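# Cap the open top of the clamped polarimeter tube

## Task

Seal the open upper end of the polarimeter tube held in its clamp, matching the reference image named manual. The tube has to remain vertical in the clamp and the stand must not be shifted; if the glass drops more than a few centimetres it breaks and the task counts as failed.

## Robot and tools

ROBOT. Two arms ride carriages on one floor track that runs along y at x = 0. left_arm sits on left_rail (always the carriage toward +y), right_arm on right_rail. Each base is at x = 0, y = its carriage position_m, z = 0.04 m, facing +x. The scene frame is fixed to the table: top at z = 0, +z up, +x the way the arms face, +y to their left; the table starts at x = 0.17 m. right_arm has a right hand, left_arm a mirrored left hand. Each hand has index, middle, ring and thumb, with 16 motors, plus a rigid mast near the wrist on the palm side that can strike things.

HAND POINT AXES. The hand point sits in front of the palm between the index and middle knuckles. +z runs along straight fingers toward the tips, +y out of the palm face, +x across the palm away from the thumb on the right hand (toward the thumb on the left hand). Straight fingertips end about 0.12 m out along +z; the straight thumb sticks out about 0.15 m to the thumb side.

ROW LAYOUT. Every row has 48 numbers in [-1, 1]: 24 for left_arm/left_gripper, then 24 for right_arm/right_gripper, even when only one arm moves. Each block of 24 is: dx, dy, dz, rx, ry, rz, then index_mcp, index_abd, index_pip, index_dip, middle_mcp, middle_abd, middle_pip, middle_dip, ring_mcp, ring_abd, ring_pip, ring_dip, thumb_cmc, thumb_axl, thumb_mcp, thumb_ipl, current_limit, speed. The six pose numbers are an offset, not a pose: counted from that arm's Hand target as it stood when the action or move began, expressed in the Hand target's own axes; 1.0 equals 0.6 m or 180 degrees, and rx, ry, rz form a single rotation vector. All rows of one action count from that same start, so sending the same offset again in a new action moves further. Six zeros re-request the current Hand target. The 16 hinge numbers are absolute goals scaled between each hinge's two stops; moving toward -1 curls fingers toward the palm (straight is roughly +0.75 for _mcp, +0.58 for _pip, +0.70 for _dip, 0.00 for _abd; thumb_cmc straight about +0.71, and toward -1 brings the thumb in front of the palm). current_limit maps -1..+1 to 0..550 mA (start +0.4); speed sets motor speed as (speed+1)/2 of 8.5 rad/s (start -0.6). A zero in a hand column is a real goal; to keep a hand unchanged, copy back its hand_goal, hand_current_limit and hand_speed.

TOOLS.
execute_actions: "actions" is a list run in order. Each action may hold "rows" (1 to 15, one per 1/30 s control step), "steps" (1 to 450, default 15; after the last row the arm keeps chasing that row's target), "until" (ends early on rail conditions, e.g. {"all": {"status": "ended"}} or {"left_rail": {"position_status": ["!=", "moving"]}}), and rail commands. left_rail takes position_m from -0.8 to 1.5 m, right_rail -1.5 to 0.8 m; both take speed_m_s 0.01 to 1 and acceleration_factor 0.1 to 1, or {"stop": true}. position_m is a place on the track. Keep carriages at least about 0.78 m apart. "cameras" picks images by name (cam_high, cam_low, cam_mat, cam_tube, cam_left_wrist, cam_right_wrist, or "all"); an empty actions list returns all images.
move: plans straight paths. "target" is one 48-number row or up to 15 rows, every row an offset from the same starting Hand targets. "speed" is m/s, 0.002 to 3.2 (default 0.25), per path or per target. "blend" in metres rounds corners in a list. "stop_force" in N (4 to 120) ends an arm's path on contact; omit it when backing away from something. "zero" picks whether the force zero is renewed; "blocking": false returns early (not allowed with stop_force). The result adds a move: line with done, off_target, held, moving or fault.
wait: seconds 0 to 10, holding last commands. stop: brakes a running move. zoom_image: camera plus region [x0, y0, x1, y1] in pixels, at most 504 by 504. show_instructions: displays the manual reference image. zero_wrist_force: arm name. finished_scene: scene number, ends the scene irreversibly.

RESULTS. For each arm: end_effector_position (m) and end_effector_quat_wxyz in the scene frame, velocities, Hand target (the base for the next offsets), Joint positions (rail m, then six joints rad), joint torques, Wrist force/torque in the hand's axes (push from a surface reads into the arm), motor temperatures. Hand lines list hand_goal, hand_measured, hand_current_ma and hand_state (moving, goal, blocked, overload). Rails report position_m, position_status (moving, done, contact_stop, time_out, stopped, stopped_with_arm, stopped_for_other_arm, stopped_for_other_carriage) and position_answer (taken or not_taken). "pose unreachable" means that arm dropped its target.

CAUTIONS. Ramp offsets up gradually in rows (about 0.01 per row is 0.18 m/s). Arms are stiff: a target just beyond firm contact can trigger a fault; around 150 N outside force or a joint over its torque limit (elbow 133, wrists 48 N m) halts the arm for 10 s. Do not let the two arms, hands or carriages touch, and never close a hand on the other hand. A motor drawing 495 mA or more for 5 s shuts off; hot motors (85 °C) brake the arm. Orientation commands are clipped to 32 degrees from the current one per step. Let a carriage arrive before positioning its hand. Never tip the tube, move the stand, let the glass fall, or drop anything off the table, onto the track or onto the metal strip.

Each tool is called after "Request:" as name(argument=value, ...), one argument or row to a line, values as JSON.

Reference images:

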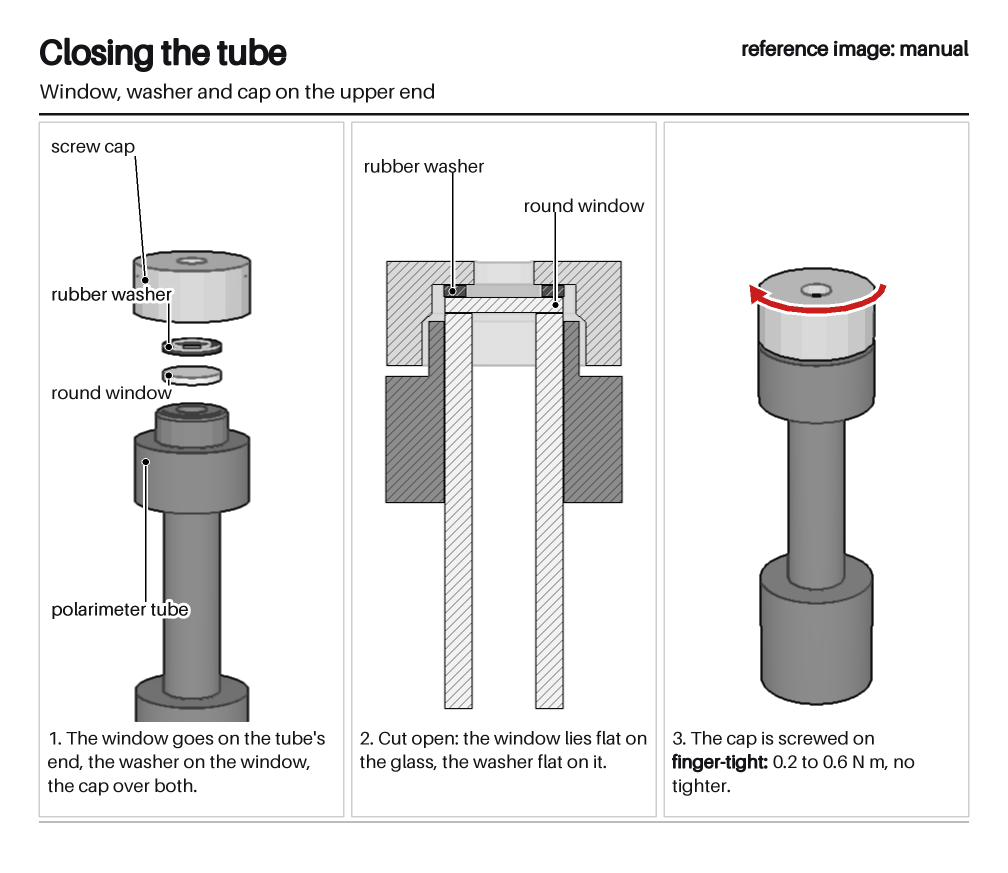

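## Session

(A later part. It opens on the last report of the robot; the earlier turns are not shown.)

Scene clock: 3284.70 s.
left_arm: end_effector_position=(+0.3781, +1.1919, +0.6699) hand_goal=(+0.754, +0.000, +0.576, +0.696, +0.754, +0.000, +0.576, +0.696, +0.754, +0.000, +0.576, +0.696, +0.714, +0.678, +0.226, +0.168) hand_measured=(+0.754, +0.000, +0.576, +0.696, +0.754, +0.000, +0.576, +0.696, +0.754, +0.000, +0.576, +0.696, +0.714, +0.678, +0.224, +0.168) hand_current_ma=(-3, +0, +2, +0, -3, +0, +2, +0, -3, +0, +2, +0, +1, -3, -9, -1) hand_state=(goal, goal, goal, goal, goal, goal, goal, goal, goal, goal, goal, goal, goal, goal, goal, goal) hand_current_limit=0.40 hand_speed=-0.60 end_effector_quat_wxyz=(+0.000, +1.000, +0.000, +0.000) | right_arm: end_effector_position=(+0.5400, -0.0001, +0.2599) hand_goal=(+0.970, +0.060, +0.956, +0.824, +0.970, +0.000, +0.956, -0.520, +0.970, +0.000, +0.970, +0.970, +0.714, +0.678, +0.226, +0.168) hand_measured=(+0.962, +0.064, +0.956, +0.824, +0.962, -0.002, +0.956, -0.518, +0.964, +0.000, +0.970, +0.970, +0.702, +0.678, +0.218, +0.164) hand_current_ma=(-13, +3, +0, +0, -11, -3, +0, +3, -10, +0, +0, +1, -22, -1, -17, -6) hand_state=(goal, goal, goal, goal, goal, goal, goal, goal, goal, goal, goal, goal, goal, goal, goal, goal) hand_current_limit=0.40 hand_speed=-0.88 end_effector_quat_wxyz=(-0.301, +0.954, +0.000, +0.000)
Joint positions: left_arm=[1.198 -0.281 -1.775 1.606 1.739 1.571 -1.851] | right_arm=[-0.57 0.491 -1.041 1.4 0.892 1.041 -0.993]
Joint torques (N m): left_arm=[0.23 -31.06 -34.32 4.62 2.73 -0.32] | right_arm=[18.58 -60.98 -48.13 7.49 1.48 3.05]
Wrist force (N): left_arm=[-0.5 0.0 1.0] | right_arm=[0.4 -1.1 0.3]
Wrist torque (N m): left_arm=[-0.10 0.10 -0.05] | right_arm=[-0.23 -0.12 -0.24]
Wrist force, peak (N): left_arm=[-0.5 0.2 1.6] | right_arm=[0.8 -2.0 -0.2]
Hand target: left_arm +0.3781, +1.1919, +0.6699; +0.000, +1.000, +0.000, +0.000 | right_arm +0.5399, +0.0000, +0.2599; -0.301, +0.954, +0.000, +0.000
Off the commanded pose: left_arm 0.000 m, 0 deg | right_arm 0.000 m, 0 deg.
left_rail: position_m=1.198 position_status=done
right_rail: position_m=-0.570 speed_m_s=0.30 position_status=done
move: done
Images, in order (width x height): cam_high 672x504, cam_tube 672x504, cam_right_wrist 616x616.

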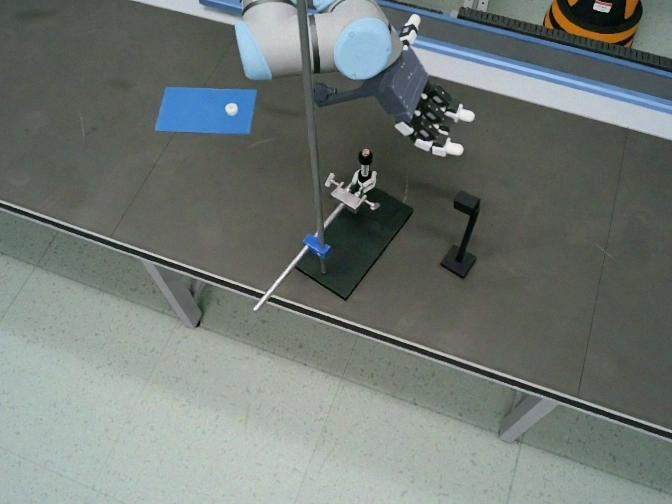

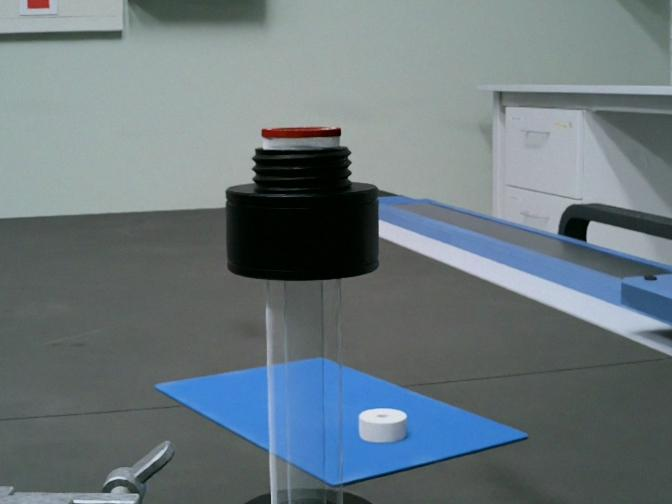

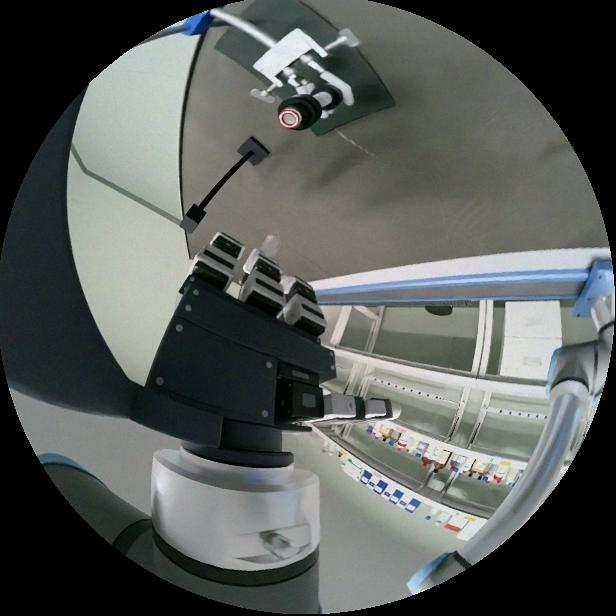

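Request:
move(
  target=[
    [0,0,0,0,0,0,0.754,0,0.576,0.696,0.754,0,0.576,0.696,0.754,0,0.576,0.696,0.714,0.678,0.226,0.168,0.4,-0.6,0.10783,0.2186,-0.18297,0.0389,0,0,0.97,0.06,0.956,0.823,0.97,0,0.956,-0.52,0.97,0,0.97,0.97,0.714,0.678,0.226,0.168,0.4,-0.88],
    [0,0,0,0,0,0,0.754,0,0.576,0.696,0.754,0,0.576,0.696,0.754,0,0.576,0.696,0.714,0.678,0.226,0.168,0.4,-0.6,0.10783,0.26248,-0.1203,0.0389,0,0,0.97,0.06,0.956,0.823,0.97,0,0.956,-0.52,0.97,0,0.97,0.97,0.714,0.678,0.226,0.168,0.4,-0.88],
    [0,0,0,0,0,0,0.754,0,0.576,0.696,0.754,0,0.576,0.696,0.754,0,0.576,0.696,0.714,0.678,0.226,0.168,0.4,-0.6,0.10783,0.24692,-0.1094,0.0389,0,0,0.97,0.06,0.956,0.823,0.97,0,0.956,-0.52,0.97,0,0.97,0.97,0.714,0.678,0.226,0.168,0.4,-0.88],
  ],
  speed=[0.1,0.05,0.01],
  cameras=["cam_tube","cam_right_wrist"],
)

Request:
zoom_image(
  camera="cam_tube",
  region=[245, 100, 365, 190],
)

Scene clock: 3389.07 s.
left_arm: end_effector_position=(+0.3781, +1.1919, +0.6699) hand_goal=(+0.754, +0.000, +0.576, +0.696, +0.754, +0.000, +0.576, +0.696, +0.754, +0.000, +0.576, +0.696, +0.714, +0.678, +0.226, +0.168) hand_measured=(+0.754, +0.000, +0.576, +0.696, +0.754, +0.000, +0.576, +0.696, +0.754, +0.000, +0.576, +0.696, +0.714, +0.678, +0.224, +0.168) hand_current_ma=(-3, +0, +2, +0, -3, +0, +2, +0, -3, +0, +2, +0, +1, -3, -9, -1) hand_state=(goal, goal, goal, goal, goal, goal, goal, goal, goal, goal, goal, goal, goal, goal, goal, goal) hand_current_limit=0.40 hand_speed=-0.60 end_effector_quat_wxyz=(+0.000, +1.000, +0.000, +0.000) | right_arm: end_effector_position=(+0.6047, -0.1591, +0.2288) hand_goal=(+0.970, +0.060, +0.956, +0.824, +0.970, +0.000, +0.956, -0.520, +0.970, +0.000, +0.970, +0.970, +0.714, +0.678, +0.226, +0.168) hand_measured=(+0.962, +0.064, +0.956, +0.824, +0.962, -0.002, +0.956, -0.518, +0.964, +0.000, +0.970, +0.970, +0.702, +0.678, +0.218, +0.164) hand_current_ma=(-13, +3, +0, +0, -11, -2, +0, +3, -10, +0, +0, +1, -22, -1, -17, -6) hand_state=(goal, goal, goal, goal, goal, goal, goal, goal, goal, goal, goal, goal, goal, goal, goal, goal) hand_current_limit=0.40 hand_speed=-0.88 end_effector_quat_wxyz=(-0.358, +0.934, +0.000, +0.000)
Joint positions: left_arm=[1.198 -0.281 -1.775 1.606 1.739 1.571 -1.851] | right_arm=[-0.57 0.206 -1.076 1.566 0.898 0.857 -1.297]
Joint torques (N m): left_arm=[-1.84 -30.66 -34.69 4.42 2.72 -0.39] | right_arm=[17.42 -55.98 -44.05 0.1 1.22 2.88]
Wrist force (N): left_arm=[-0.4 0.2 0.8] | right_arm=[0.8 -1.7 0.5]
Wrist torque (N m): left_arm=[-0.06 0.07 -0.05] | right_arm=[-0.33 -0.17 -0.24]
Wrist force, peak (N): left_arm=[-0.9 -0.2 1.6] | right_arm=[-0.4 -1.8 1.2]
Hand target: left_arm +0.3781, +1.1919, +0.6699; +0.000, +1.000, +0.000, +0.000 | right_arm +0.6047, -0.1590, +0.2288; -0.358, +0.934, +0.000, +0.000
Off the commanded pose: left_arm 0.000 m, 0 deg | right_arm 0.000 m, 0 deg.
left_rail: position_m=1.198 position_status=done
right_rail: position_m=-0.570 speed_m_s=0.30 position_status=done
move: done
Images, in order (width x height): cam_tube 672x504, cam_right_wrist 616x616.

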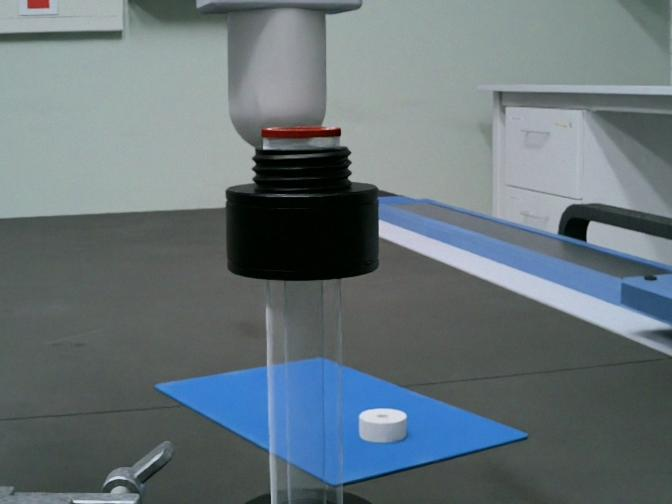

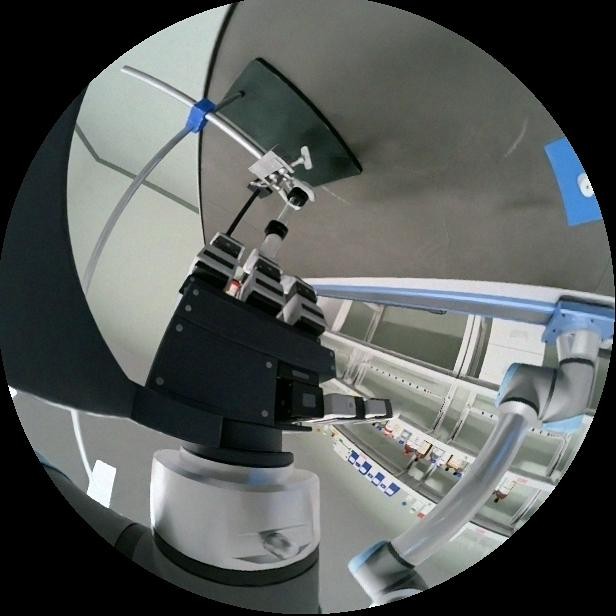

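Scaled by 4.200 from the camera's 672x504 image, which has a finer 960x720 frame.

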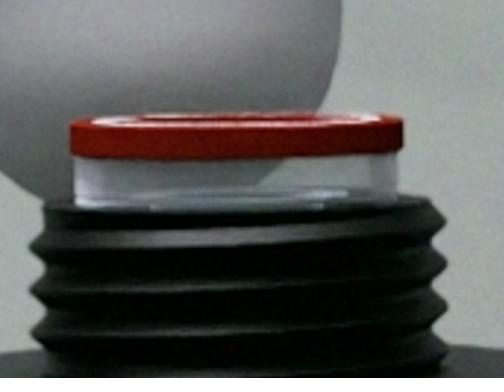

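Request:
move(
  target=[0,0,0,0,0,0,0.754,0,0.576,0.696,0.754,0,0.576,0.696,0.754,0,0.576,0.696,0.714,0.678,0.226,0.168,0.4,-0.6,0,-0.005573,0.005018,0,0,0,0.97,0.06,0.956,0.823,0.97,0,0.956,-0.52,0.97,0,0.97,0.97,0.714,0.678,0.226,0.168,0.4,-0.88],
  speed=0.003,
  stop_force=4,
  cameras=["cam_tube"],
)

Request:
zoom_image(
  camera="cam_tube",
  region=[245, 100, 365, 190],
)

Request:
zoom_image(
  camera="cam_tube",
  region=[250, 115, 300, 165],
)

Request:
zoom_image(
  camera="cam_tube",
  region=[305, 115, 355, 165],
)

Scene clock: 3396.87 s.
left_arm: end_effector_position=(+0.3781, +1.1919, +0.6699) hand_goal=(+0.754, +0.000, +0.576, +0.696, +0.754, +0.000, +0.576, +0.696, +0.754, +0.000, +0.576, +0.696, +0.714, +0.678, +0.226, +0.168) hand_measured=(+0.754, +0.000, +0.576, +0.696, +0.754, +0.000, +0.576, +0.696, +0.754, +0.000, +0.576, +0.696, +0.714, +0.678, +0.224, +0.168) hand_current_ma=(-3, +0, +2, +0, -3, +0, +2, +0, -3, +0, +2, +0, +1, -3, -9, -1) hand_state=(goal, goal, goal, goal, goal, goal, goal, goal, goal, goal, goal, goal, goal, goal, goal, goal) hand_current_limit=0.40 hand_speed=-0.60 end_effector_quat_wxyz=(+0.000, +1.000, +0.000, +0.000) | right_arm: end_effector_position=(+0.6047, -0.1545, +0.2287) hand_goal=(+0.970, +0.060, +0.956, +0.824, +0.970, +0.000, +0.956, -0.520, +0.970, +0.000, +0.970, +0.970, +0.714, +0.678, +0.226, +0.168) hand_measured=(+0.962, +0.064, +0.956, +0.824, +0.962, -0.002, +0.956, -0.518, +0.964, +0.000, +0.970, +0.970, +0.702, +0.678, +0.218, +0.164) hand_current_ma=(-13, +3, +0, +0, -11, -2, +0, +3, -10, +0, +0, +1, -22, -1, -17, -6) hand_state=(goal, goal, goal, goal, goal, goal, goal, goal, goal, goal, goal, goal, goal, goal, goal, goal) hand_current_limit=0.40 hand_speed=-0.88 end_effector_quat_wxyz=(-0.358, +0.934, +0.000, +0.000)
Joint positions: left_arm=[1.198 -0.281 -1.775 1.606 1.739 1.571 -1.851] | right_arm=[-0.57 0.213 -1.074 1.561 0.895 0.858 -1.288]
Joint torques (N m): left_arm=[-2.16 -30.24 -34.13 4.58 2.79 -0.42] | right_arm=[17.43 -54.11 -45.05 -0.13 0.93 2.88]
Wrist force (N): left_arm=[-0.3 0.1 0.9] | right_arm=[0.6 -1.5 0.2]
Wrist torque (N m): left_arm=[-0.08 0.06 -0.04] | right_arm=[-0.27 -0.13 -0.24]
Wrist force, peak (N): left_arm=[-0.3 0.4 1.5] | right_arm=[0.7 -1.8 0.3]
Hand target: left_arm +0.3781, +1.1919, +0.6699; +0.000, +1.000, +0.000, +0.000 | right_arm +0.6047, -0.1545, +0.2287; -0.358, +0.934, +0.000, +0.000
Off the commanded pose: left_arm 0.000 m, 0 deg | right_arm 0.000 m, 0 deg.
left_rail: position_m=1.198 position_status=done
right_rail: position_m=-0.570 speed_m_s=0.30 position_status=done
move: done
Images, in order (width x height): cam_tube 672x504.

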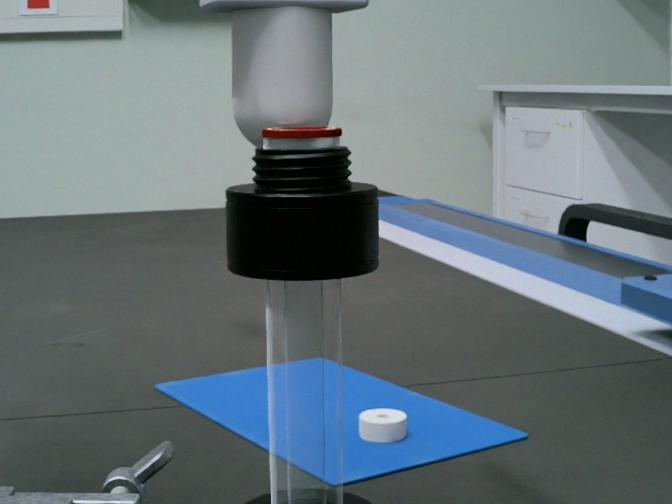

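Scaled by 4.200 from the camera's 672x504 image, which has a finer 960x720 frame.

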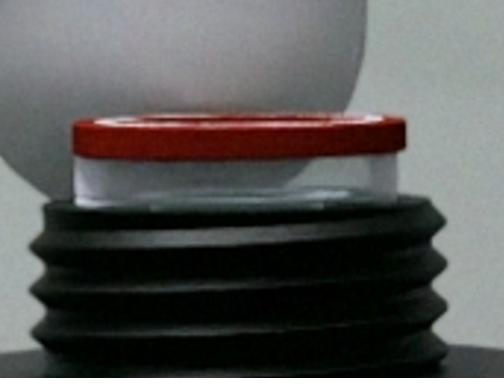

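Scaled by 10.080 from the camera's 672x504 image, which has a finer 960x720 frame.

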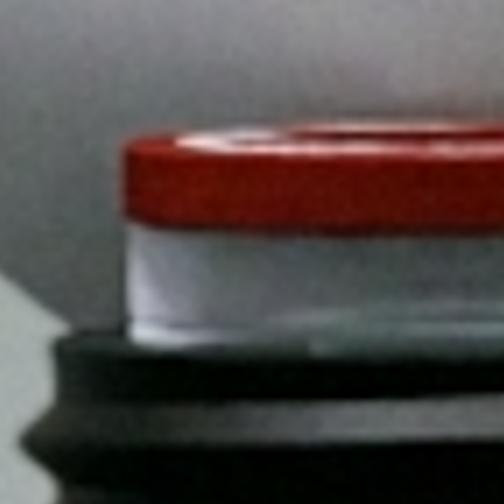

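Scaled by 10.080 from the camera's 672x504 image, which has a finer 960x720 frame.

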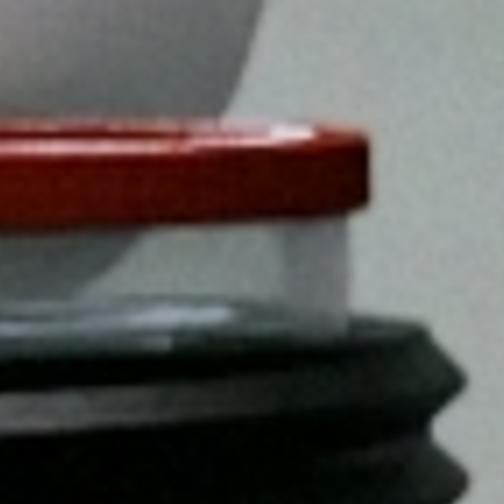

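Request:
move(
  target=[
    [0,0,0,0,0,0,0.754,0,0.576,0.696,0.754,0,0.576,0.696,0.754,0,0.576,0.696,0.714,0.678,0.226,0.168,0.4,-0.6,0,0.012385,-0.011152,0,0,0,0.97,0.06,0.956,0.823,0.97,0,0.956,-0.52,0.97,0,0.97,0.97,0.714,0.678,0.226,0.168,0.4,-0.88],
    [0,0,0,0,0,0,0.754,0,0.576,0.696,0.754,0,0.576,0.696,0.754,0,0.576,0.696,0.714,0.678,0.226,0.168,0.4,-0.6,0,-0.027761,-0.055738,0,0,0,0.97,0.06,0.956,0.823,0.97,0,0.956,-0.52,0.97,0,0.97,0.97,0.714,0.678,0.226,0.168,0.4,-0.88],
    [0,0,0,0,0,0,0.754,0,0.576,0.696,0.754,0,0.576,0.696,0.754,0,0.576,0.696,0.714,0.678,0.226,0.168,0.4,-0.6,0,-0.101452,0.010615,0,0,0,0.97,0.06,0.956,0.823,0.97,0,0.956,-0.52,0.97,0,0.97,0.97,0.714,0.678,0.226,0.168,0.4,-0.88],
    [0,0,0,0,0,0,0.754,0,0.576,0.696,0.754,0,0.576,0.696,0.754,0,0.576,0.696,0.714,0.678,0.226,0.168,0.4,-0.6,-0.0003,-0.062198,0.05421,0,0,0,0.97,0.06,0.956,0.823,0.97,0,0.956,-0.52,0.97,0,0.97,0.97,0.714,0.678,0.226,0.168,0.4,-0.88],
  ],
  speed=[0.01,0.05,0.06,0.04],
)

Request:
move(
  target=[
    [0,0,0,0,0,0,0.754,0,0.576,0.696,0.754,0,0.576,0.696,0.754,0,0.576,0.696,0.714,0.678,0.226,0.168,0.4,-0.6,0,0.018578,-0.016728,0,0,0,0.97,0.06,0.956,0.823,0.97,0,0.956,-0.52,0.97,0,0.97,0.97,0.714,0.678,0.226,0.168,0.4,-0.88],
    [0,0,0,0,0,0,0.754,0,0.576,0.696,0.754,0,0.576,0.696,0.754,0,0.576,0.696,0.714,0.678,0.226,0.168,0.4,-0.6,0,0.021922,-0.019739,0,0,0,0.97,0.06,0.956,0.823,0.97,0,0.956,-0.52,0.97,0,0.97,0.97,0.714,0.678,0.226,0.168,0.4,-0.88],
  ],
  speed=[0.008,0.003],
  stop_force=4,
  cameras=["cam_tube"],
)

Request:
zoom_image(
  camera="cam_tube",
  region=[250, 115, 300, 165],
)

Scene clock: 3452.53 s.
left_arm: end_effector_position=(+0.3781, +1.1919, +0.6699) hand_goal=(+0.754, +0.000, +0.576, +0.696, +0.754, +0.000, +0.576, +0.696, +0.754, +0.000, +0.576, +0.696, +0.714, +0.678, +0.226, +0.168) hand_measured=(+0.754, +0.000, +0.576, +0.696, +0.754, +0.000, +0.576, +0.696, +0.754, +0.000, +0.576, +0.696, +0.714, +0.678, +0.224, +0.168) hand_current_ma=(-3, +0, +2, +0, -3, +0, +2, +0, -3, +0, +2, +0, +1, -3, -9, -1) hand_state=(goal, goal, goal, goal, goal, goal, goal, goal, goal, goal, goal, goal, goal, goal, goal, goal) hand_current_limit=0.40 hand_speed=-0.60 end_effector_quat_wxyz=(+0.000, +1.000, +0.000, +0.000) | right_arm: end_effector_position=(+0.6045, -0.1050, +0.2296) hand_goal=(+0.970, +0.060, +0.956, +0.824, +0.970, +0.000, +0.956, -0.520, +0.970, +0.000, +0.970, +0.970, +0.714, +0.678, +0.226, +0.168) hand_measured=(+0.962, +0.064, +0.956, +0.824, +0.962, -0.002, +0.956, -0.518, +0.964, +0.000, +0.970, +0.970, +0.702, +0.678, +0.218, +0.164) hand_current_ma=(-13, +3, +0, +0, -11, -2, +0, +3, -10, +0, +0, +1, -22, -1, -17, -6) hand_state=(goal, goal, goal, goal, goal, goal, goal, goal, goal, goal, goal, goal, goal, goal, goal, goal) hand_current_limit=0.40 hand_speed=-0.88 end_effector_quat_wxyz=(-0.358, +0.934, +0.000, +0.000)
Joint positions: left_arm=[1.198 -0.281 -1.775 1.606 1.739 1.571 -1.851] | right_arm=[-0.57 0.282 -1.046 1.503 0.868 0.873 -1.199]
Joint torques (N m): left_arm=[-0.89 -31.6 -33.94 4.62 2.68 -0.33] | right_arm=[15.38 -56.89 -27.3 0.37 0.82 3.03]
Wrist force (N): left_arm=[-0.6 0.1 0.7] | right_arm=[0.9 -0.9 0.2]
Wrist torque (N m): left_arm=[-0.06 0.09 -0.07] | right_arm=[-0.18 -0.17 -0.22]
Wrist force, peak (N): left_arm=[-0.7 0.8 1.3] | right_arm=[1.0 -2.0 -0.1]
Hand target: left_arm +0.3781, +1.1919, +0.6699; +0.000, +1.000, +0.000, +0.000 | right_arm +0.6045, -0.1050, +0.2295; -0.358, +0.934, +0.000, +0.000
Off the commanded pose: left_arm 0.000 m, 0 deg | right_arm 0.000 m, 0 deg.
left_rail: position_m=1.198 position_status=done
right_rail: position_m=-0.570 speed_m_s=0.30 position_status=done
move: done

Scene clock: 3456.03 s.
left_arm: end_effector_position=(+0.3781, +1.1919, +0.6699) hand_goal=(+0.754, +0.000, +0.576, +0.696, +0.754, +0.000, +0.576, +0.696, +0.754, +0.000, +0.576, +0.696, +0.714, +0.678, +0.226, +0.168) hand_measured=(+0.754, +0.000, +0.576, +0.696, +0.754, +0.000, +0.576, +0.696, +0.754, +0.000, +0.576, +0.696, +0.714, +0.678, +0.224, +0.168) hand_current_ma=(-3, +0, +2, +0, -3, +0, +2, +0, -3, +0, +2, +0, +1, -3, -9, -1) hand_state=(goal, goal, goal, goal, goal, goal, goal, goal, goal, goal, goal, goal, goal, goal, goal, goal) hand_current_limit=0.40 hand_speed=-0.60 end_effector_quat_wxyz=(+0.000, +1.000, +0.000, +0.000) | right_arm: end_effector_position=(+0.6045, -0.1227, +0.2295) hand_goal=(+0.970, +0.060, +0.956, +0.824, +0.970, +0.000, +0.956, -0.520, +0.970, +0.000, +0.970, +0.970, +0.714, +0.678, +0.226, +0.168) hand_measured=(+0.962, +0.064, +0.956, +0.824, +0.962, -0.002, +0.956, -0.518, +0.964, +0.000, +0.970, +0.970, +0.702, +0.678, +0.218, +0.164) hand_current_ma=(-13, +3, +0, +0, -11, -2, +0, +3, -10, +0, +0, +1, -22, -1, -17, -6) hand_state=(goal, goal, goal, goal, goal, goal, goal, goal, goal, goal, goal, goal, goal, goal, goal, goal) hand_current_limit=0.40 hand_speed=-0.88 end_effector_quat_wxyz=(-0.358, +0.934, +0.000, +0.000)
Joint positions: left_arm=[1.198 -0.281 -1.775 1.606 1.739 1.571 -1.851] | right_arm=[-0.57 0.258 -1.057 1.525 0.877 0.868 -1.23]
Joint torques (N m): left_arm=[-0.91 -31.61 -34.23 4.52 2.75 -0.53] | right_arm=[-19.01 -85.12 -27.92 8.3 -4.25 -3.44]
Wrist force (N): left_arm=[-0.6 0.2 0.9] | right_arm=[0.5 -1.1 0.1]
Wrist torque (N m): left_arm=[-0.08 0.10 -0.06] | right_arm=[-0.19 -0.12 -0.10]
Wrist force, peak (N): left_arm=[-0.6 0.2 1.3] | right_arm=[0.9 -1.9 0.4]
Hand target: left_arm +0.3781, +1.1919, +0.6699; +0.000, +1.000, +0.000, +0.000 | right_arm +0.6045, -0.1227, +0.2295; -0.358, +0.934, +0.000, +0.000
Off the commanded pose: left_arm 0.000 m, 0 deg | right_arm 0.000 m, 0 deg.
left_rail: position_m=1.198 position_status=done
right_rail: position_m=-0.570 speed_m_s=0.30 position_status=done
move: done
Images, in order (width x height): cam_tube 672x504.

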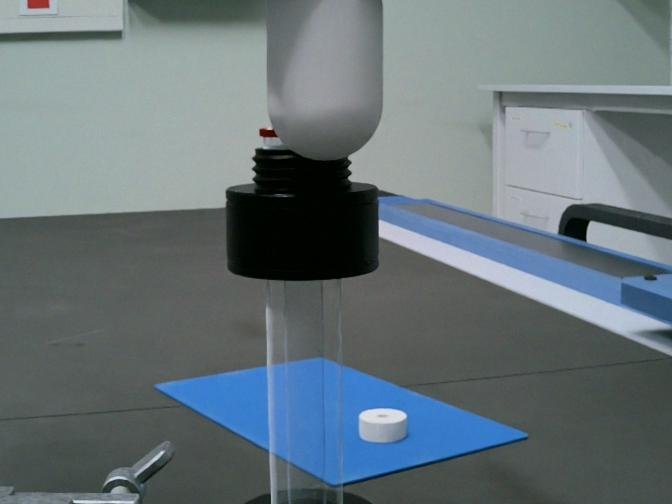

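Scaled by 10.080 from the camera's 672x504 image, which has a finer 960x720 frame.

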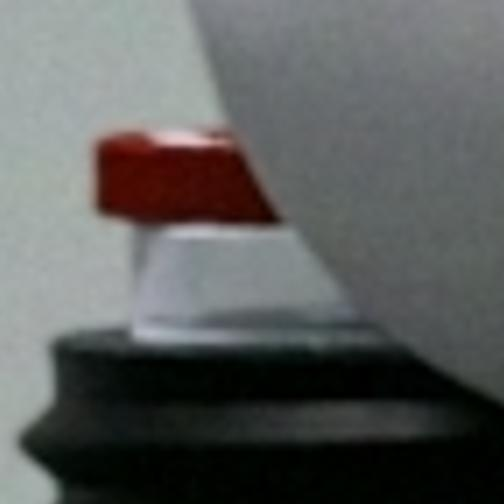

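Request:
move(
  target=[
    [0,0,0,0,0,0,0.754,0,0.576,0.696,0.754,0,0.576,0.696,0.754,0,0.576,0.696,0.714,0.678,0.226,0.168,0.4,-0.6,0,-0.012385,0.011152,0,0,0,0.97,0.06,0.956,0.823,0.97,0,0.956,-0.52,0.97,0,0.97,0.97,0.714,0.678,0.226,0.168,0.4,-0.88],
    [0,0,0,0,0,0,0.754,0,0.576,0.696,0.754,0,0.576,0.696,0.754,0,0.576,0.696,0.714,0.678,0.226,0.168,0.4,-0.6,0,-0.056992,-0.038388,0,0,0,0.97,0.06,0.956,0.823,0.97,0,0.956,-0.52,0.97,0,0.97,0.97,0.714,0.678,0.226,0.168,0.4,-0.88],
    [0,0,0,0,0,0,0.754,0,0.576,0.696,0.754,0,0.576,0.696,0.754,0,0.576,0.696,0.714,0.678,0.226,0.168,0.4,-0.6,-0.1075,-0.18597,0.09906,-0.0389,0,0,0.97,0.21,0.956,0.823,0.97,-0.21,0.956,0.823,0.97,-0.2,0.97,0.97,0.714,0.678,0.226,0.168,0.4,-0.88],
  ],
  speed=[0.01,0.05,0.1],
  cameras=["cam_tube","cam_right_wrist","cam_high","cam_mat"],
)

Request:
zoom_image(
  camera="cam_right_wrist",
  region=[275, 105, 305, 135],
)

Request:
zoom_image(
  camera="cam_tube",
  region=[245, 100, 365, 190],
)

Request:
zoom_image(
  camera="cam_high",
  region=[358, 146, 374, 162],
)

Request:
zoom_image(
  camera="cam_mat",
  region=[510, 130, 580, 200],
)

Scene clock: 3492.90 s.
left_arm: end_effector_position=(+0.3781, +1.1919, +0.6699) hand_goal=(+0.754, +0.000, +0.576, +0.696, +0.754, +0.000, +0.576, +0.696, +0.754, +0.000, +0.576, +0.696, +0.714, +0.678, +0.226, +0.168) hand_measured=(+0.754, +0.000, +0.576, +0.696, +0.754, +0.000, +0.576, +0.696, +0.754, +0.000, +0.576, +0.696, +0.714, +0.678, +0.224, +0.168) hand_current_ma=(-3, +0, +2, +0, -3, +0, +2, +0, -3, +0, +2, +0, +1, -3, -9, -1) hand_state=(goal, goal, goal, goal, goal, goal, goal, goal, goal, goal, goal, goal, goal, goal, goal, goal) hand_current_limit=0.40 hand_speed=-0.60 end_effector_quat_wxyz=(+0.000, +1.000, +0.000, +0.000) | right_arm: end_effector_position=(+0.5399, +0.0000, +0.2600) hand_goal=(+0.970, +0.210, +0.956, +0.824, +0.970, -0.210, +0.956, +0.824, +0.970, -0.200, +0.970, +0.970, +0.714, +0.678, +0.226, +0.168) hand_measured=(+0.962, +0.206, +0.956, +0.824, +0.962, -0.206, +0.956, +0.820, +0.964, -0.196, +0.970, +0.970, +0.702, +0.678, +0.218, +0.164) hand_current_ma=(-13, -5, +0, +0, -11, +4, +0, -4, -10, +5, +0, +1, -22, -1, -17, -6) hand_state=(goal, goal, goal, goal, goal, goal, goal, goal, goal, goal, goal, goal, goal, goal, goal, goal) hand_current_limit=0.40 hand_speed=-0.88 end_effector_quat_wxyz=(-0.301, +0.954, +0.000, +0.000)
Joint positions: left_arm=[1.198 -0.281 -1.775 1.606 1.739 1.571 -1.851] | right_arm=[-0.57 0.491 -1.041 1.4 0.893 1.041 -0.993]
Joint torques (N m): left_arm=[-1.29 -30.54 -34.74 4.48 2.91 -0.4] | right_arm=[16.87 -60.74 -48.18 7.68 1.47 3.23]
Wrist force (N): left_arm=[-0.1 -0.1 0.8] | right_arm=[0.8 -1.3 0.4]
Wrist torque (N m): left_arm=[-0.10 0.03 -0.01] | right_arm=[-0.26 -0.17 -0.21]
Wrist force, peak (N): left_arm=[-0.8 0.0 1.5] | right_arm=[0.9 -2.0 -0.2]
Hand target: left_arm +0.3781, +1.1919, +0.6699; +0.000, +1.000, +0.000, +0.000 | right_arm +0.5399, +0.0000, +0.2600; -0.301, +0.954, +0.000, +0.000
Off the commanded pose: left_arm 0.000 m, 0 deg | right_arm 0.000 m, 0 deg.
left_rail: position_m=1.198 position_status=done
right_rail: position_m=-0.570 speed_m_s=0.30 position_status=done
move: done
Images, in order (width x height): cam_high 672x504, cam_mat 672x504, cam_tube 672x504, cam_right_wrist 616x616.

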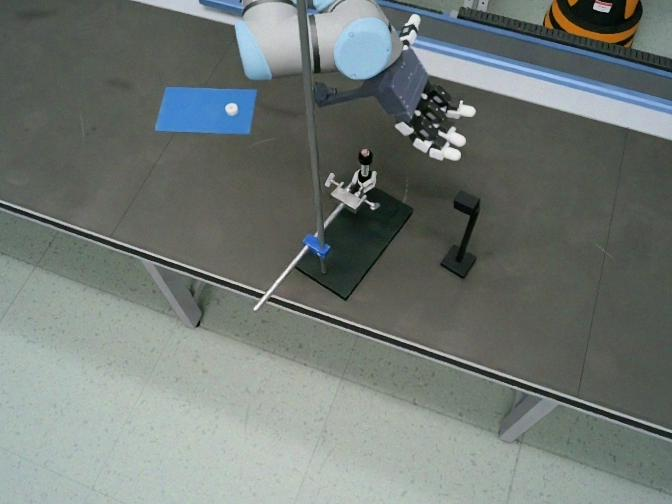

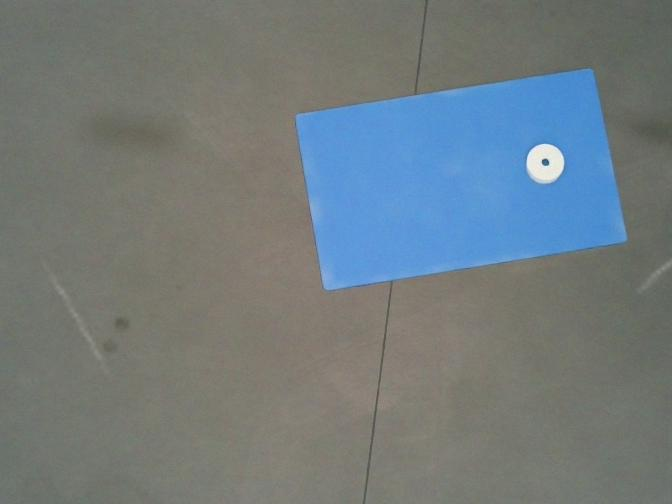

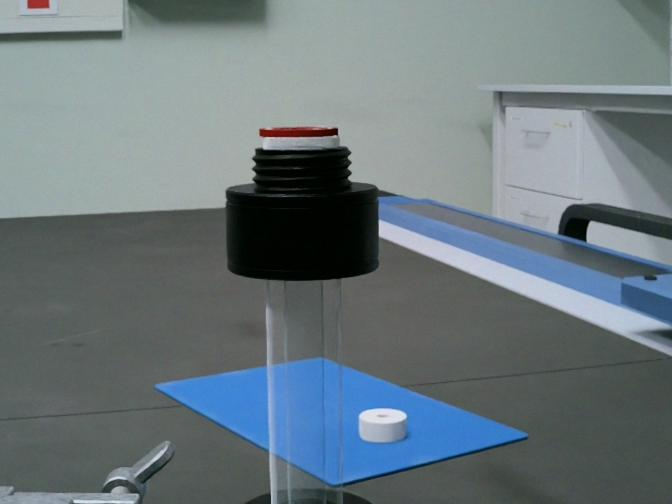

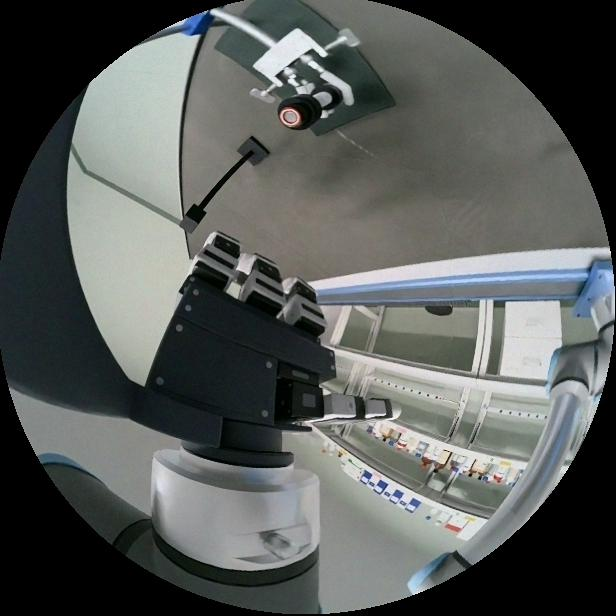

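Scaled by 16.800 from the camera's 616x616 image, which has a finer 880x880 frame.

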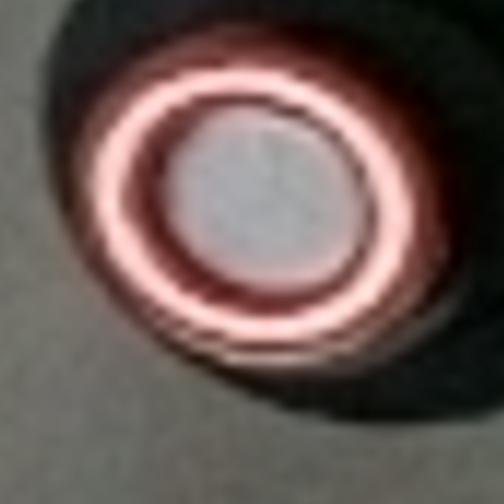

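Scaled by 4.200 from the camera's 672x504 image, which has a finer 960x720 frame.

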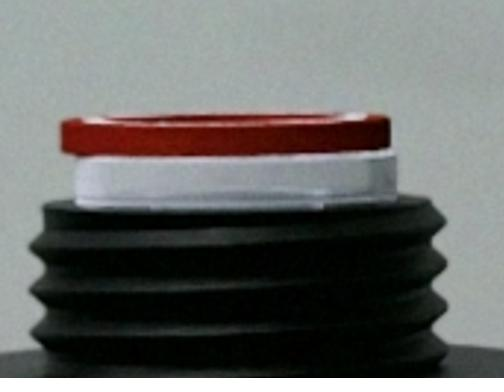

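Scaled by 31.500 from the camera's 672x504 image, which has a finer 960x720 frame.

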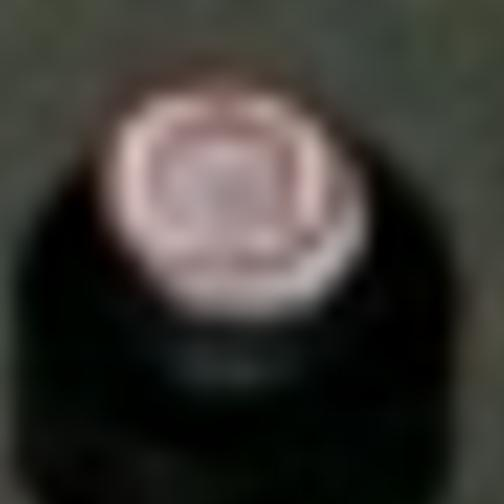

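Scaled by 7.200 from the camera's 672x504 image, which has a finer 960x720 frame.

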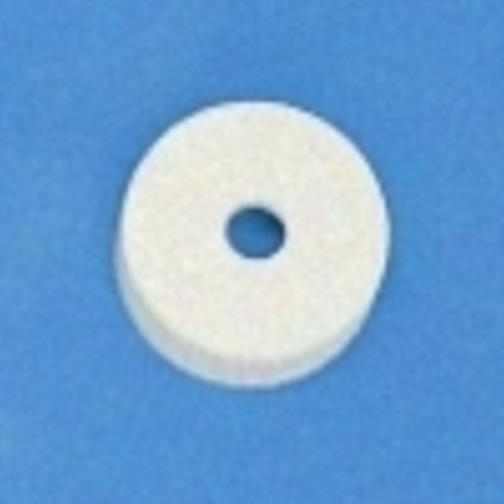

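Request:
move(
  target=[0,0,0,0,0,0,0.754,0,0.576,0.696,0.754,0,0.576,0.696,0.754,0,0.576,0.696,0.714,0.678,0.226,0.168,0.4,-0.6,-0.13317,0.10458,-0.07323,0.0389,0,0,0.97,0.21,0.956,0.823,0.97,-0.21,0.956,0.823,0.97,-0.2,0.97,0.97,0.714,0.678,0.226,0.168,0.4,-0.88],
  speed=0.12,
)

Request:
execute_actions(
  actions=[
    {"right_rail":{"position_m":-1.05,"speed_m_s":0.4,"acceleration_factor":0.4},"steps":150,"until":{"right_rail":{"position_status":["!=","moving"]}}},
  ],
  cameras=["cam_mat","cam_right_wrist","cam_high"],
)

Scene clock: 3527.33 s.
left_arm: end_effector_position=(+0.3781, +1.1919, +0.6699) hand_goal=(+0.754, +0.000, +0.576, +0.696, +0.754, +0.000, +0.576, +0.696, +0.754, +0.000, +0.576, +0.696, +0.714, +0.678, +0.226, +0.168) hand_measured=(+0.754, +0.000, +0.576, +0.696, +0.754, +0.000, +0.576, +0.696, +0.754, +0.000, +0.576, +0.696, +0.714, +0.678, +0.224, +0.168) hand_current_ma=(-3, +0, +2, +0, -3, +0, +2, +0, -3, +0, +2, +0, +1, -3, -9, -1) hand_state=(goal, goal, goal, goal, goal, goal, goal, goal, goal, goal, goal, goal, goal, goal, goal, goal) hand_current_limit=0.40 hand_speed=-0.60 end_effector_quat_wxyz=(+0.000, +1.000, +0.000, +0.000) | right_arm: end_effector_position=(+0.4601, -0.0766, +0.2600) hand_goal=(+0.970, +0.210, +0.956, +0.824, +0.970, -0.210, +0.956, +0.824, +0.970, -0.200, +0.970, +0.970, +0.714, +0.678, +0.226, +0.168) hand_measured=(+0.962, +0.206, +0.956, +0.824, +0.962, -0.206, +0.956, +0.820, +0.964, -0.196, +0.970, +0.970, +0.702, +0.678, +0.218, +0.164) hand_current_ma=(-13, -4, +0, +0, -11, +4, +0, -4, -10, +4, +0, +1, -22, -1, -17, -6) hand_state=(goal, goal, goal, goal, goal, goal, goal, goal, goal, goal, goal, goal, goal, goal, goal, goal) hand_current_limit=0.40 hand_speed=-0.88 end_effector_quat_wxyz=(-0.358, +0.934, +0.000, +0.000)
Joint positions: left_arm=[1.198 -0.281 -1.775 1.606 1.739 1.571 -1.851] | right_arm=[-0.57 0.398 -1.237 1.709 0.763 0.906 -1.057]
Joint torques (N m): left_arm=[-1.51 -31.13 -34.19 4.52 2.72 -0.5] | right_arm=[-17.99 -71.5 -28.36 -0.7 -3.79 -3.52]
Wrist force (N): left_arm=[-0.5 0.5 0.9] | right_arm=[0.5 -1.2 0.2]
Wrist torque (N m): left_arm=[-0.03 0.09 -0.06] | right_arm=[-0.22 -0.14 -0.08]
Wrist force, peak (N): left_arm=[-0.9 0.6 1.2] | right_arm=[1.1 -1.5 1.2]
Hand target: left_arm +0.3781, +1.1919, +0.6699; +0.000, +1.000, +0.000, +0.000 | right_arm +0.4600, -0.0767, +0.2600; -0.358, +0.934, +0.000, +0.000
Off the commanded pose: left_arm 0.000 m, 0 deg | right_arm 0.000 m, 0 deg.
left_rail: position_m=1.198 position_status=done
right_rail: position_m=-0.570 speed_m_s=0.30 position_status=done
move: done

Scene clock: 3529.40 s.
left_arm: end_effector_position=(+0.3781, +1.1919, +0.6699) hand_goal=(+0.754, +0.000, +0.576, +0.696, +0.754, +0.000, +0.576, +0.696, +0.754, +0.000, +0.576, +0.696, +0.714, +0.678, +0.226, +0.168) hand_measured=(+0.754, +0.000, +0.576, +0.696, +0.754, +0.000, +0.576, +0.696, +0.754, +0.000, +0.576, +0.696, +0.714, +0.678, +0.224, +0.168) hand_current_ma=(-3, +0, +2, +0, -3, +0, +2, +0, -3, +0, +2, +0, +1, -3, -9, -1) hand_state=(goal, goal, goal, goal, goal, goal, goal, goal, goal, goal, goal, goal, goal, goal, goal, goal) hand_current_limit=0.40 hand_speed=-0.60 end_effector_quat_wxyz=(+0.000, +1.000, +0.000, +0.000) | right_arm: end_effector_position=(+0.4600, -0.5567, +0.2600) hand_goal=(+0.970, +0.210, +0.956, +0.824, +0.970, -0.210, +0.956, +0.824, +0.970, -0.200, +0.970, +0.970, +0.714, +0.678, +0.226, +0.168) hand_measured=(+0.962, +0.206, +0.956, +0.824, +0.962, -0.206, +0.956, +0.820, +0.964, -0.196, +0.970, +0.970, +0.702, +0.678, +0.218, +0.164) hand_current_ma=(-13, -4, +0, +0, -12, +3, +0, -4, -10, +4, +0, +1, -22, -1, -17, -6) hand_state=(goal, goal, goal, goal, goal, goal, goal, goal, goal, goal, goal, goal, goal, goal, goal, goal) hand_current_limit=0.40 hand_speed=-0.88 end_effector_quat_wxyz=(-0.358, +0.934, +0.000, +0.000)
Joint positions: left_arm=[1.198 -0.281 -1.775 1.606 1.739 1.571 -1.851] | right_arm=[-1.05 0.398 -1.237 1.709 0.763 0.906 -1.057]
Joint torques (N m): left_arm=[-1.11 -30.62 -34.6 4.65 2.47 -0.36] | right_arm=[-4.81 -63.35 -34.38 0.84 -3.32 -3.61]
Wrist force (N): left_arm=[-0.4 0.1 1.1] | right_arm=[0.4 -1.2 0.3]
Wrist torque (N m): left_arm=[-0.09 0.07 -0.04] | right_arm=[-0.23 -0.13 -0.09]
Wrist force, peak (N): left_arm=[-0.4 0.0 1.5] | right_arm=[0.7 -2.1 1.1]
Hand target: left_arm +0.3781, +1.1919, +0.6699; +0.000, +1.000, +0.000, +0.000 | right_arm +0.4600, -0.5566, +0.2600; -0.358, +0.934, +0.000, +0.000
Off the commanded pose: left_arm 0.000 m, 0 deg | right_arm 0.000 m, 0 deg.
left_rail: position_m=1.198 position_status=done
right_rail: position_m=-1.050 speed_m_s=0.40 position_status=done
Images, in order (width x height): cam_high 672x504, cam_mat 672x504, cam_right_wrist 616x616.

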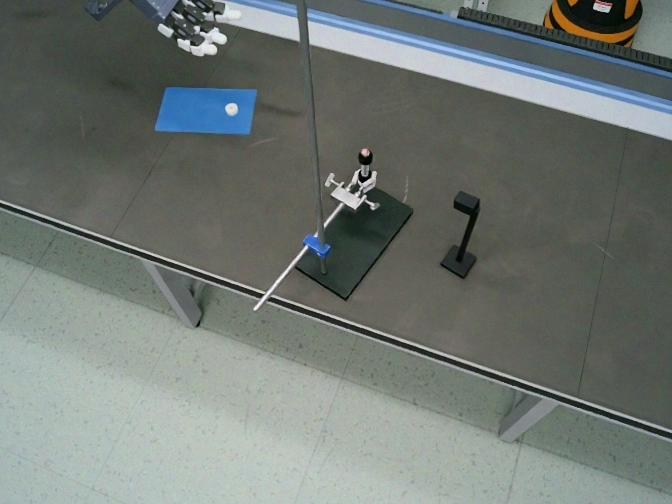

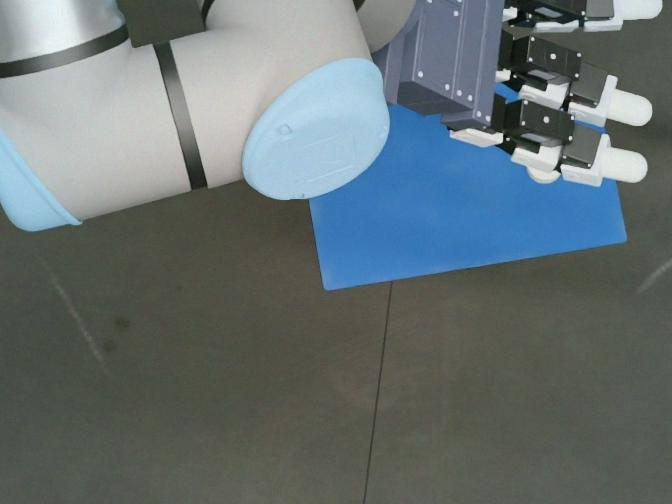

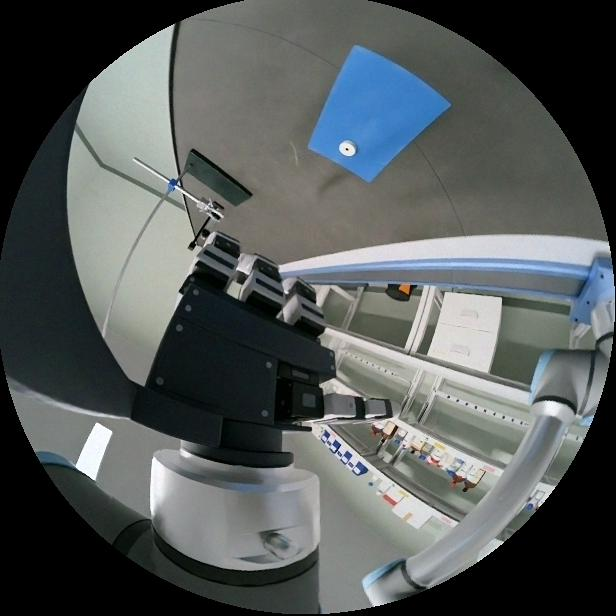

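Request:
move(
  target=[0,0,0,0,0,0,0.754,0,0.576,0.696,0.754,0,0.576,0.696,0.754,0,0.576,0.696,0.714,0.678,0.226,0.168,0.4,-0.6,0,0.23418,0.26008,0,0,0,0.97,0.21,0.956,0.823,0.97,-0.21,0.956,0.823,0.97,-0.2,0.97,0.97,0.714,0.678,0.226,0.168,0.4,-0.88],
  speed=0.1,
  cameras=["cam_mat","cam_right_wrist","cam_tube"],
)

Request:
zoom_image(
  camera="cam_mat",
  region=[440, 70, 672, 260],
)

Scene clock: 3537.87 s.
left_arm: end_effector_position=(+0.3781, +1.1919, +0.6699) hand_goal=(+0.754, +0.000, +0.576, +0.696, +0.754, +0.000, +0.576, +0.696, +0.754, +0.000, +0.576, +0.696, +0.714, +0.678, +0.226, +0.168) hand_measured=(+0.754, +0.000, +0.576, +0.696, +0.754, +0.000, +0.576, +0.696, +0.754, +0.000, +0.576, +0.696, +0.714, +0.678, +0.224, +0.168) hand_current_ma=(-3, +0, +2, +0, -3, +0, +2, +0, -3, +0, +2, +0, +1, -3, -9, -1) hand_state=(goal, goal, goal, goal, goal, goal, goal, goal, goal, goal, goal, goal, goal, goal, goal, goal) hand_current_limit=0.40 hand_speed=-0.60 end_effector_quat_wxyz=(+0.000, +1.000, +0.000, +0.000) | right_arm: end_effector_position=(+0.4602, -0.5568, +0.0501) hand_goal=(+0.970, +0.210, +0.956, +0.824, +0.970, -0.210, +0.956, +0.824, +0.970, -0.200, +0.970, +0.970, +0.714, +0.678, +0.226, +0.168) hand_measured=(+0.962, +0.206, +0.956, +0.824, +0.962, -0.206, +0.956, +0.820, +0.964, -0.196, +0.970, +0.970, +0.702, +0.678, +0.218, +0.164) hand_current_ma=(-13, -4, +0, +0, -12, +3, +0, -4, -10, +4, +0, +1, -22, -1, -17, -6) hand_state=(goal, goal, goal, goal, goal, goal, goal, goal, goal, goal, goal, goal, goal, goal, goal, goal) hand_current_limit=0.40 hand_speed=-0.88 end_effector_quat_wxyz=(-0.358, +0.934, +0.000, +0.000)
Joint positions: left_arm=[1.198 -0.281 -1.775 1.606 1.739 1.571 -1.851] | right_arm=[-1.05 0.397 -1.027 1.84 0.422 0.906 -1.057]
Joint torques (N m): left_arm=[-1.13 -30.36 -34.16 4.52 2.75 -0.17] | right_arm=[1.26 -54.87 -18.37 -0.56 -3.17 2.82]
Wrist force (N): left_arm=[-0.3 0.0 0.9] | right_arm=[0.7 -1.3 0.2]
Wrist torque (N m): left_arm=[-0.10 0.07 -0.04] | right_arm=[-0.25 -0.16 -0.09]
Wrist force, peak (N): left_arm=[-0.8 0.3 1.6] | right_arm=[0.3 -2.3 -0.6]
Hand target: left_arm +0.3781, +1.1919, +0.6699; +0.000, +1.000, +0.000, +0.000 | right_arm +0.4601, -0.5567, +0.0500; -0.358, +0.934, +0.000, +0.000
Off the commanded pose: left_arm 0.000 m, 0 deg | right_arm 0.000 m, 0 deg.
left_rail: position_m=1.198 position_status=done
right_rail: position_m=-1.050 speed_m_s=0.40 position_status=done
move: done
Images, in order (width x height): cam_mat 672x504, cam_tube 672x504, cam_right_wrist 616x616.

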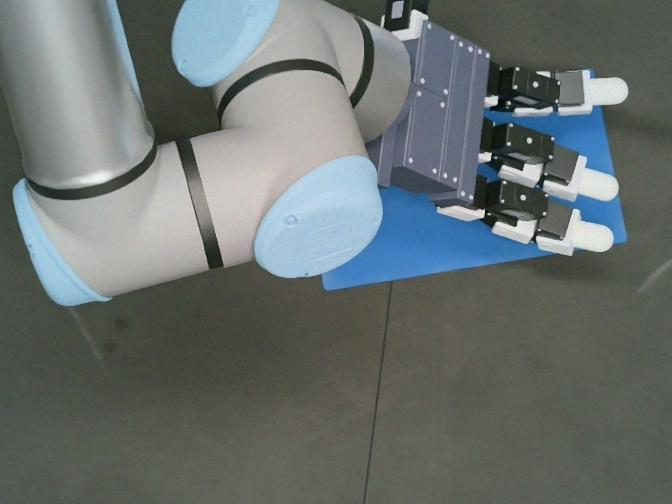

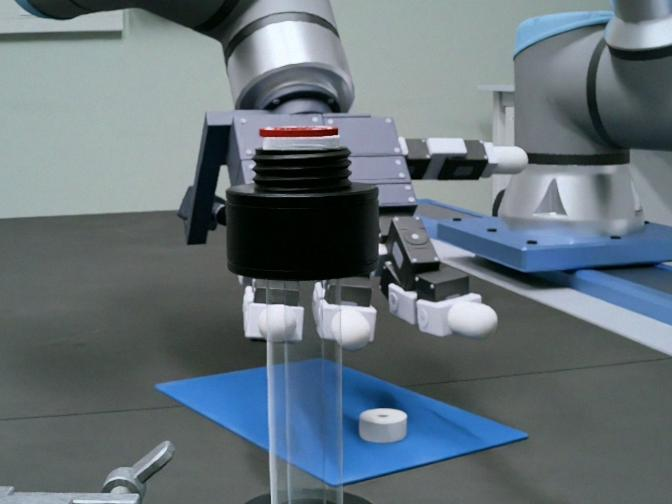

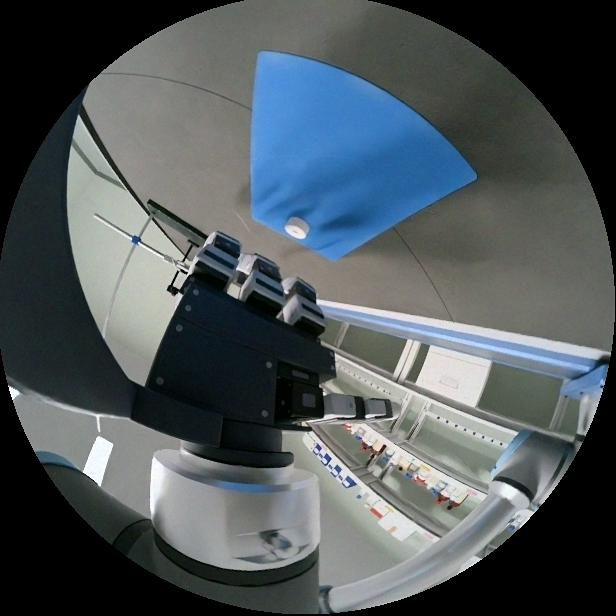

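Scaled by 2.172 from the camera's 672x504 image, which has a finer 960x720 frame.

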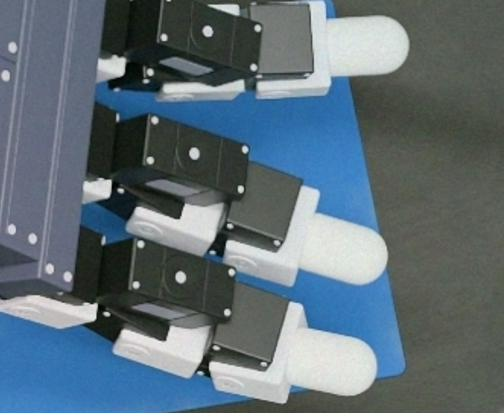

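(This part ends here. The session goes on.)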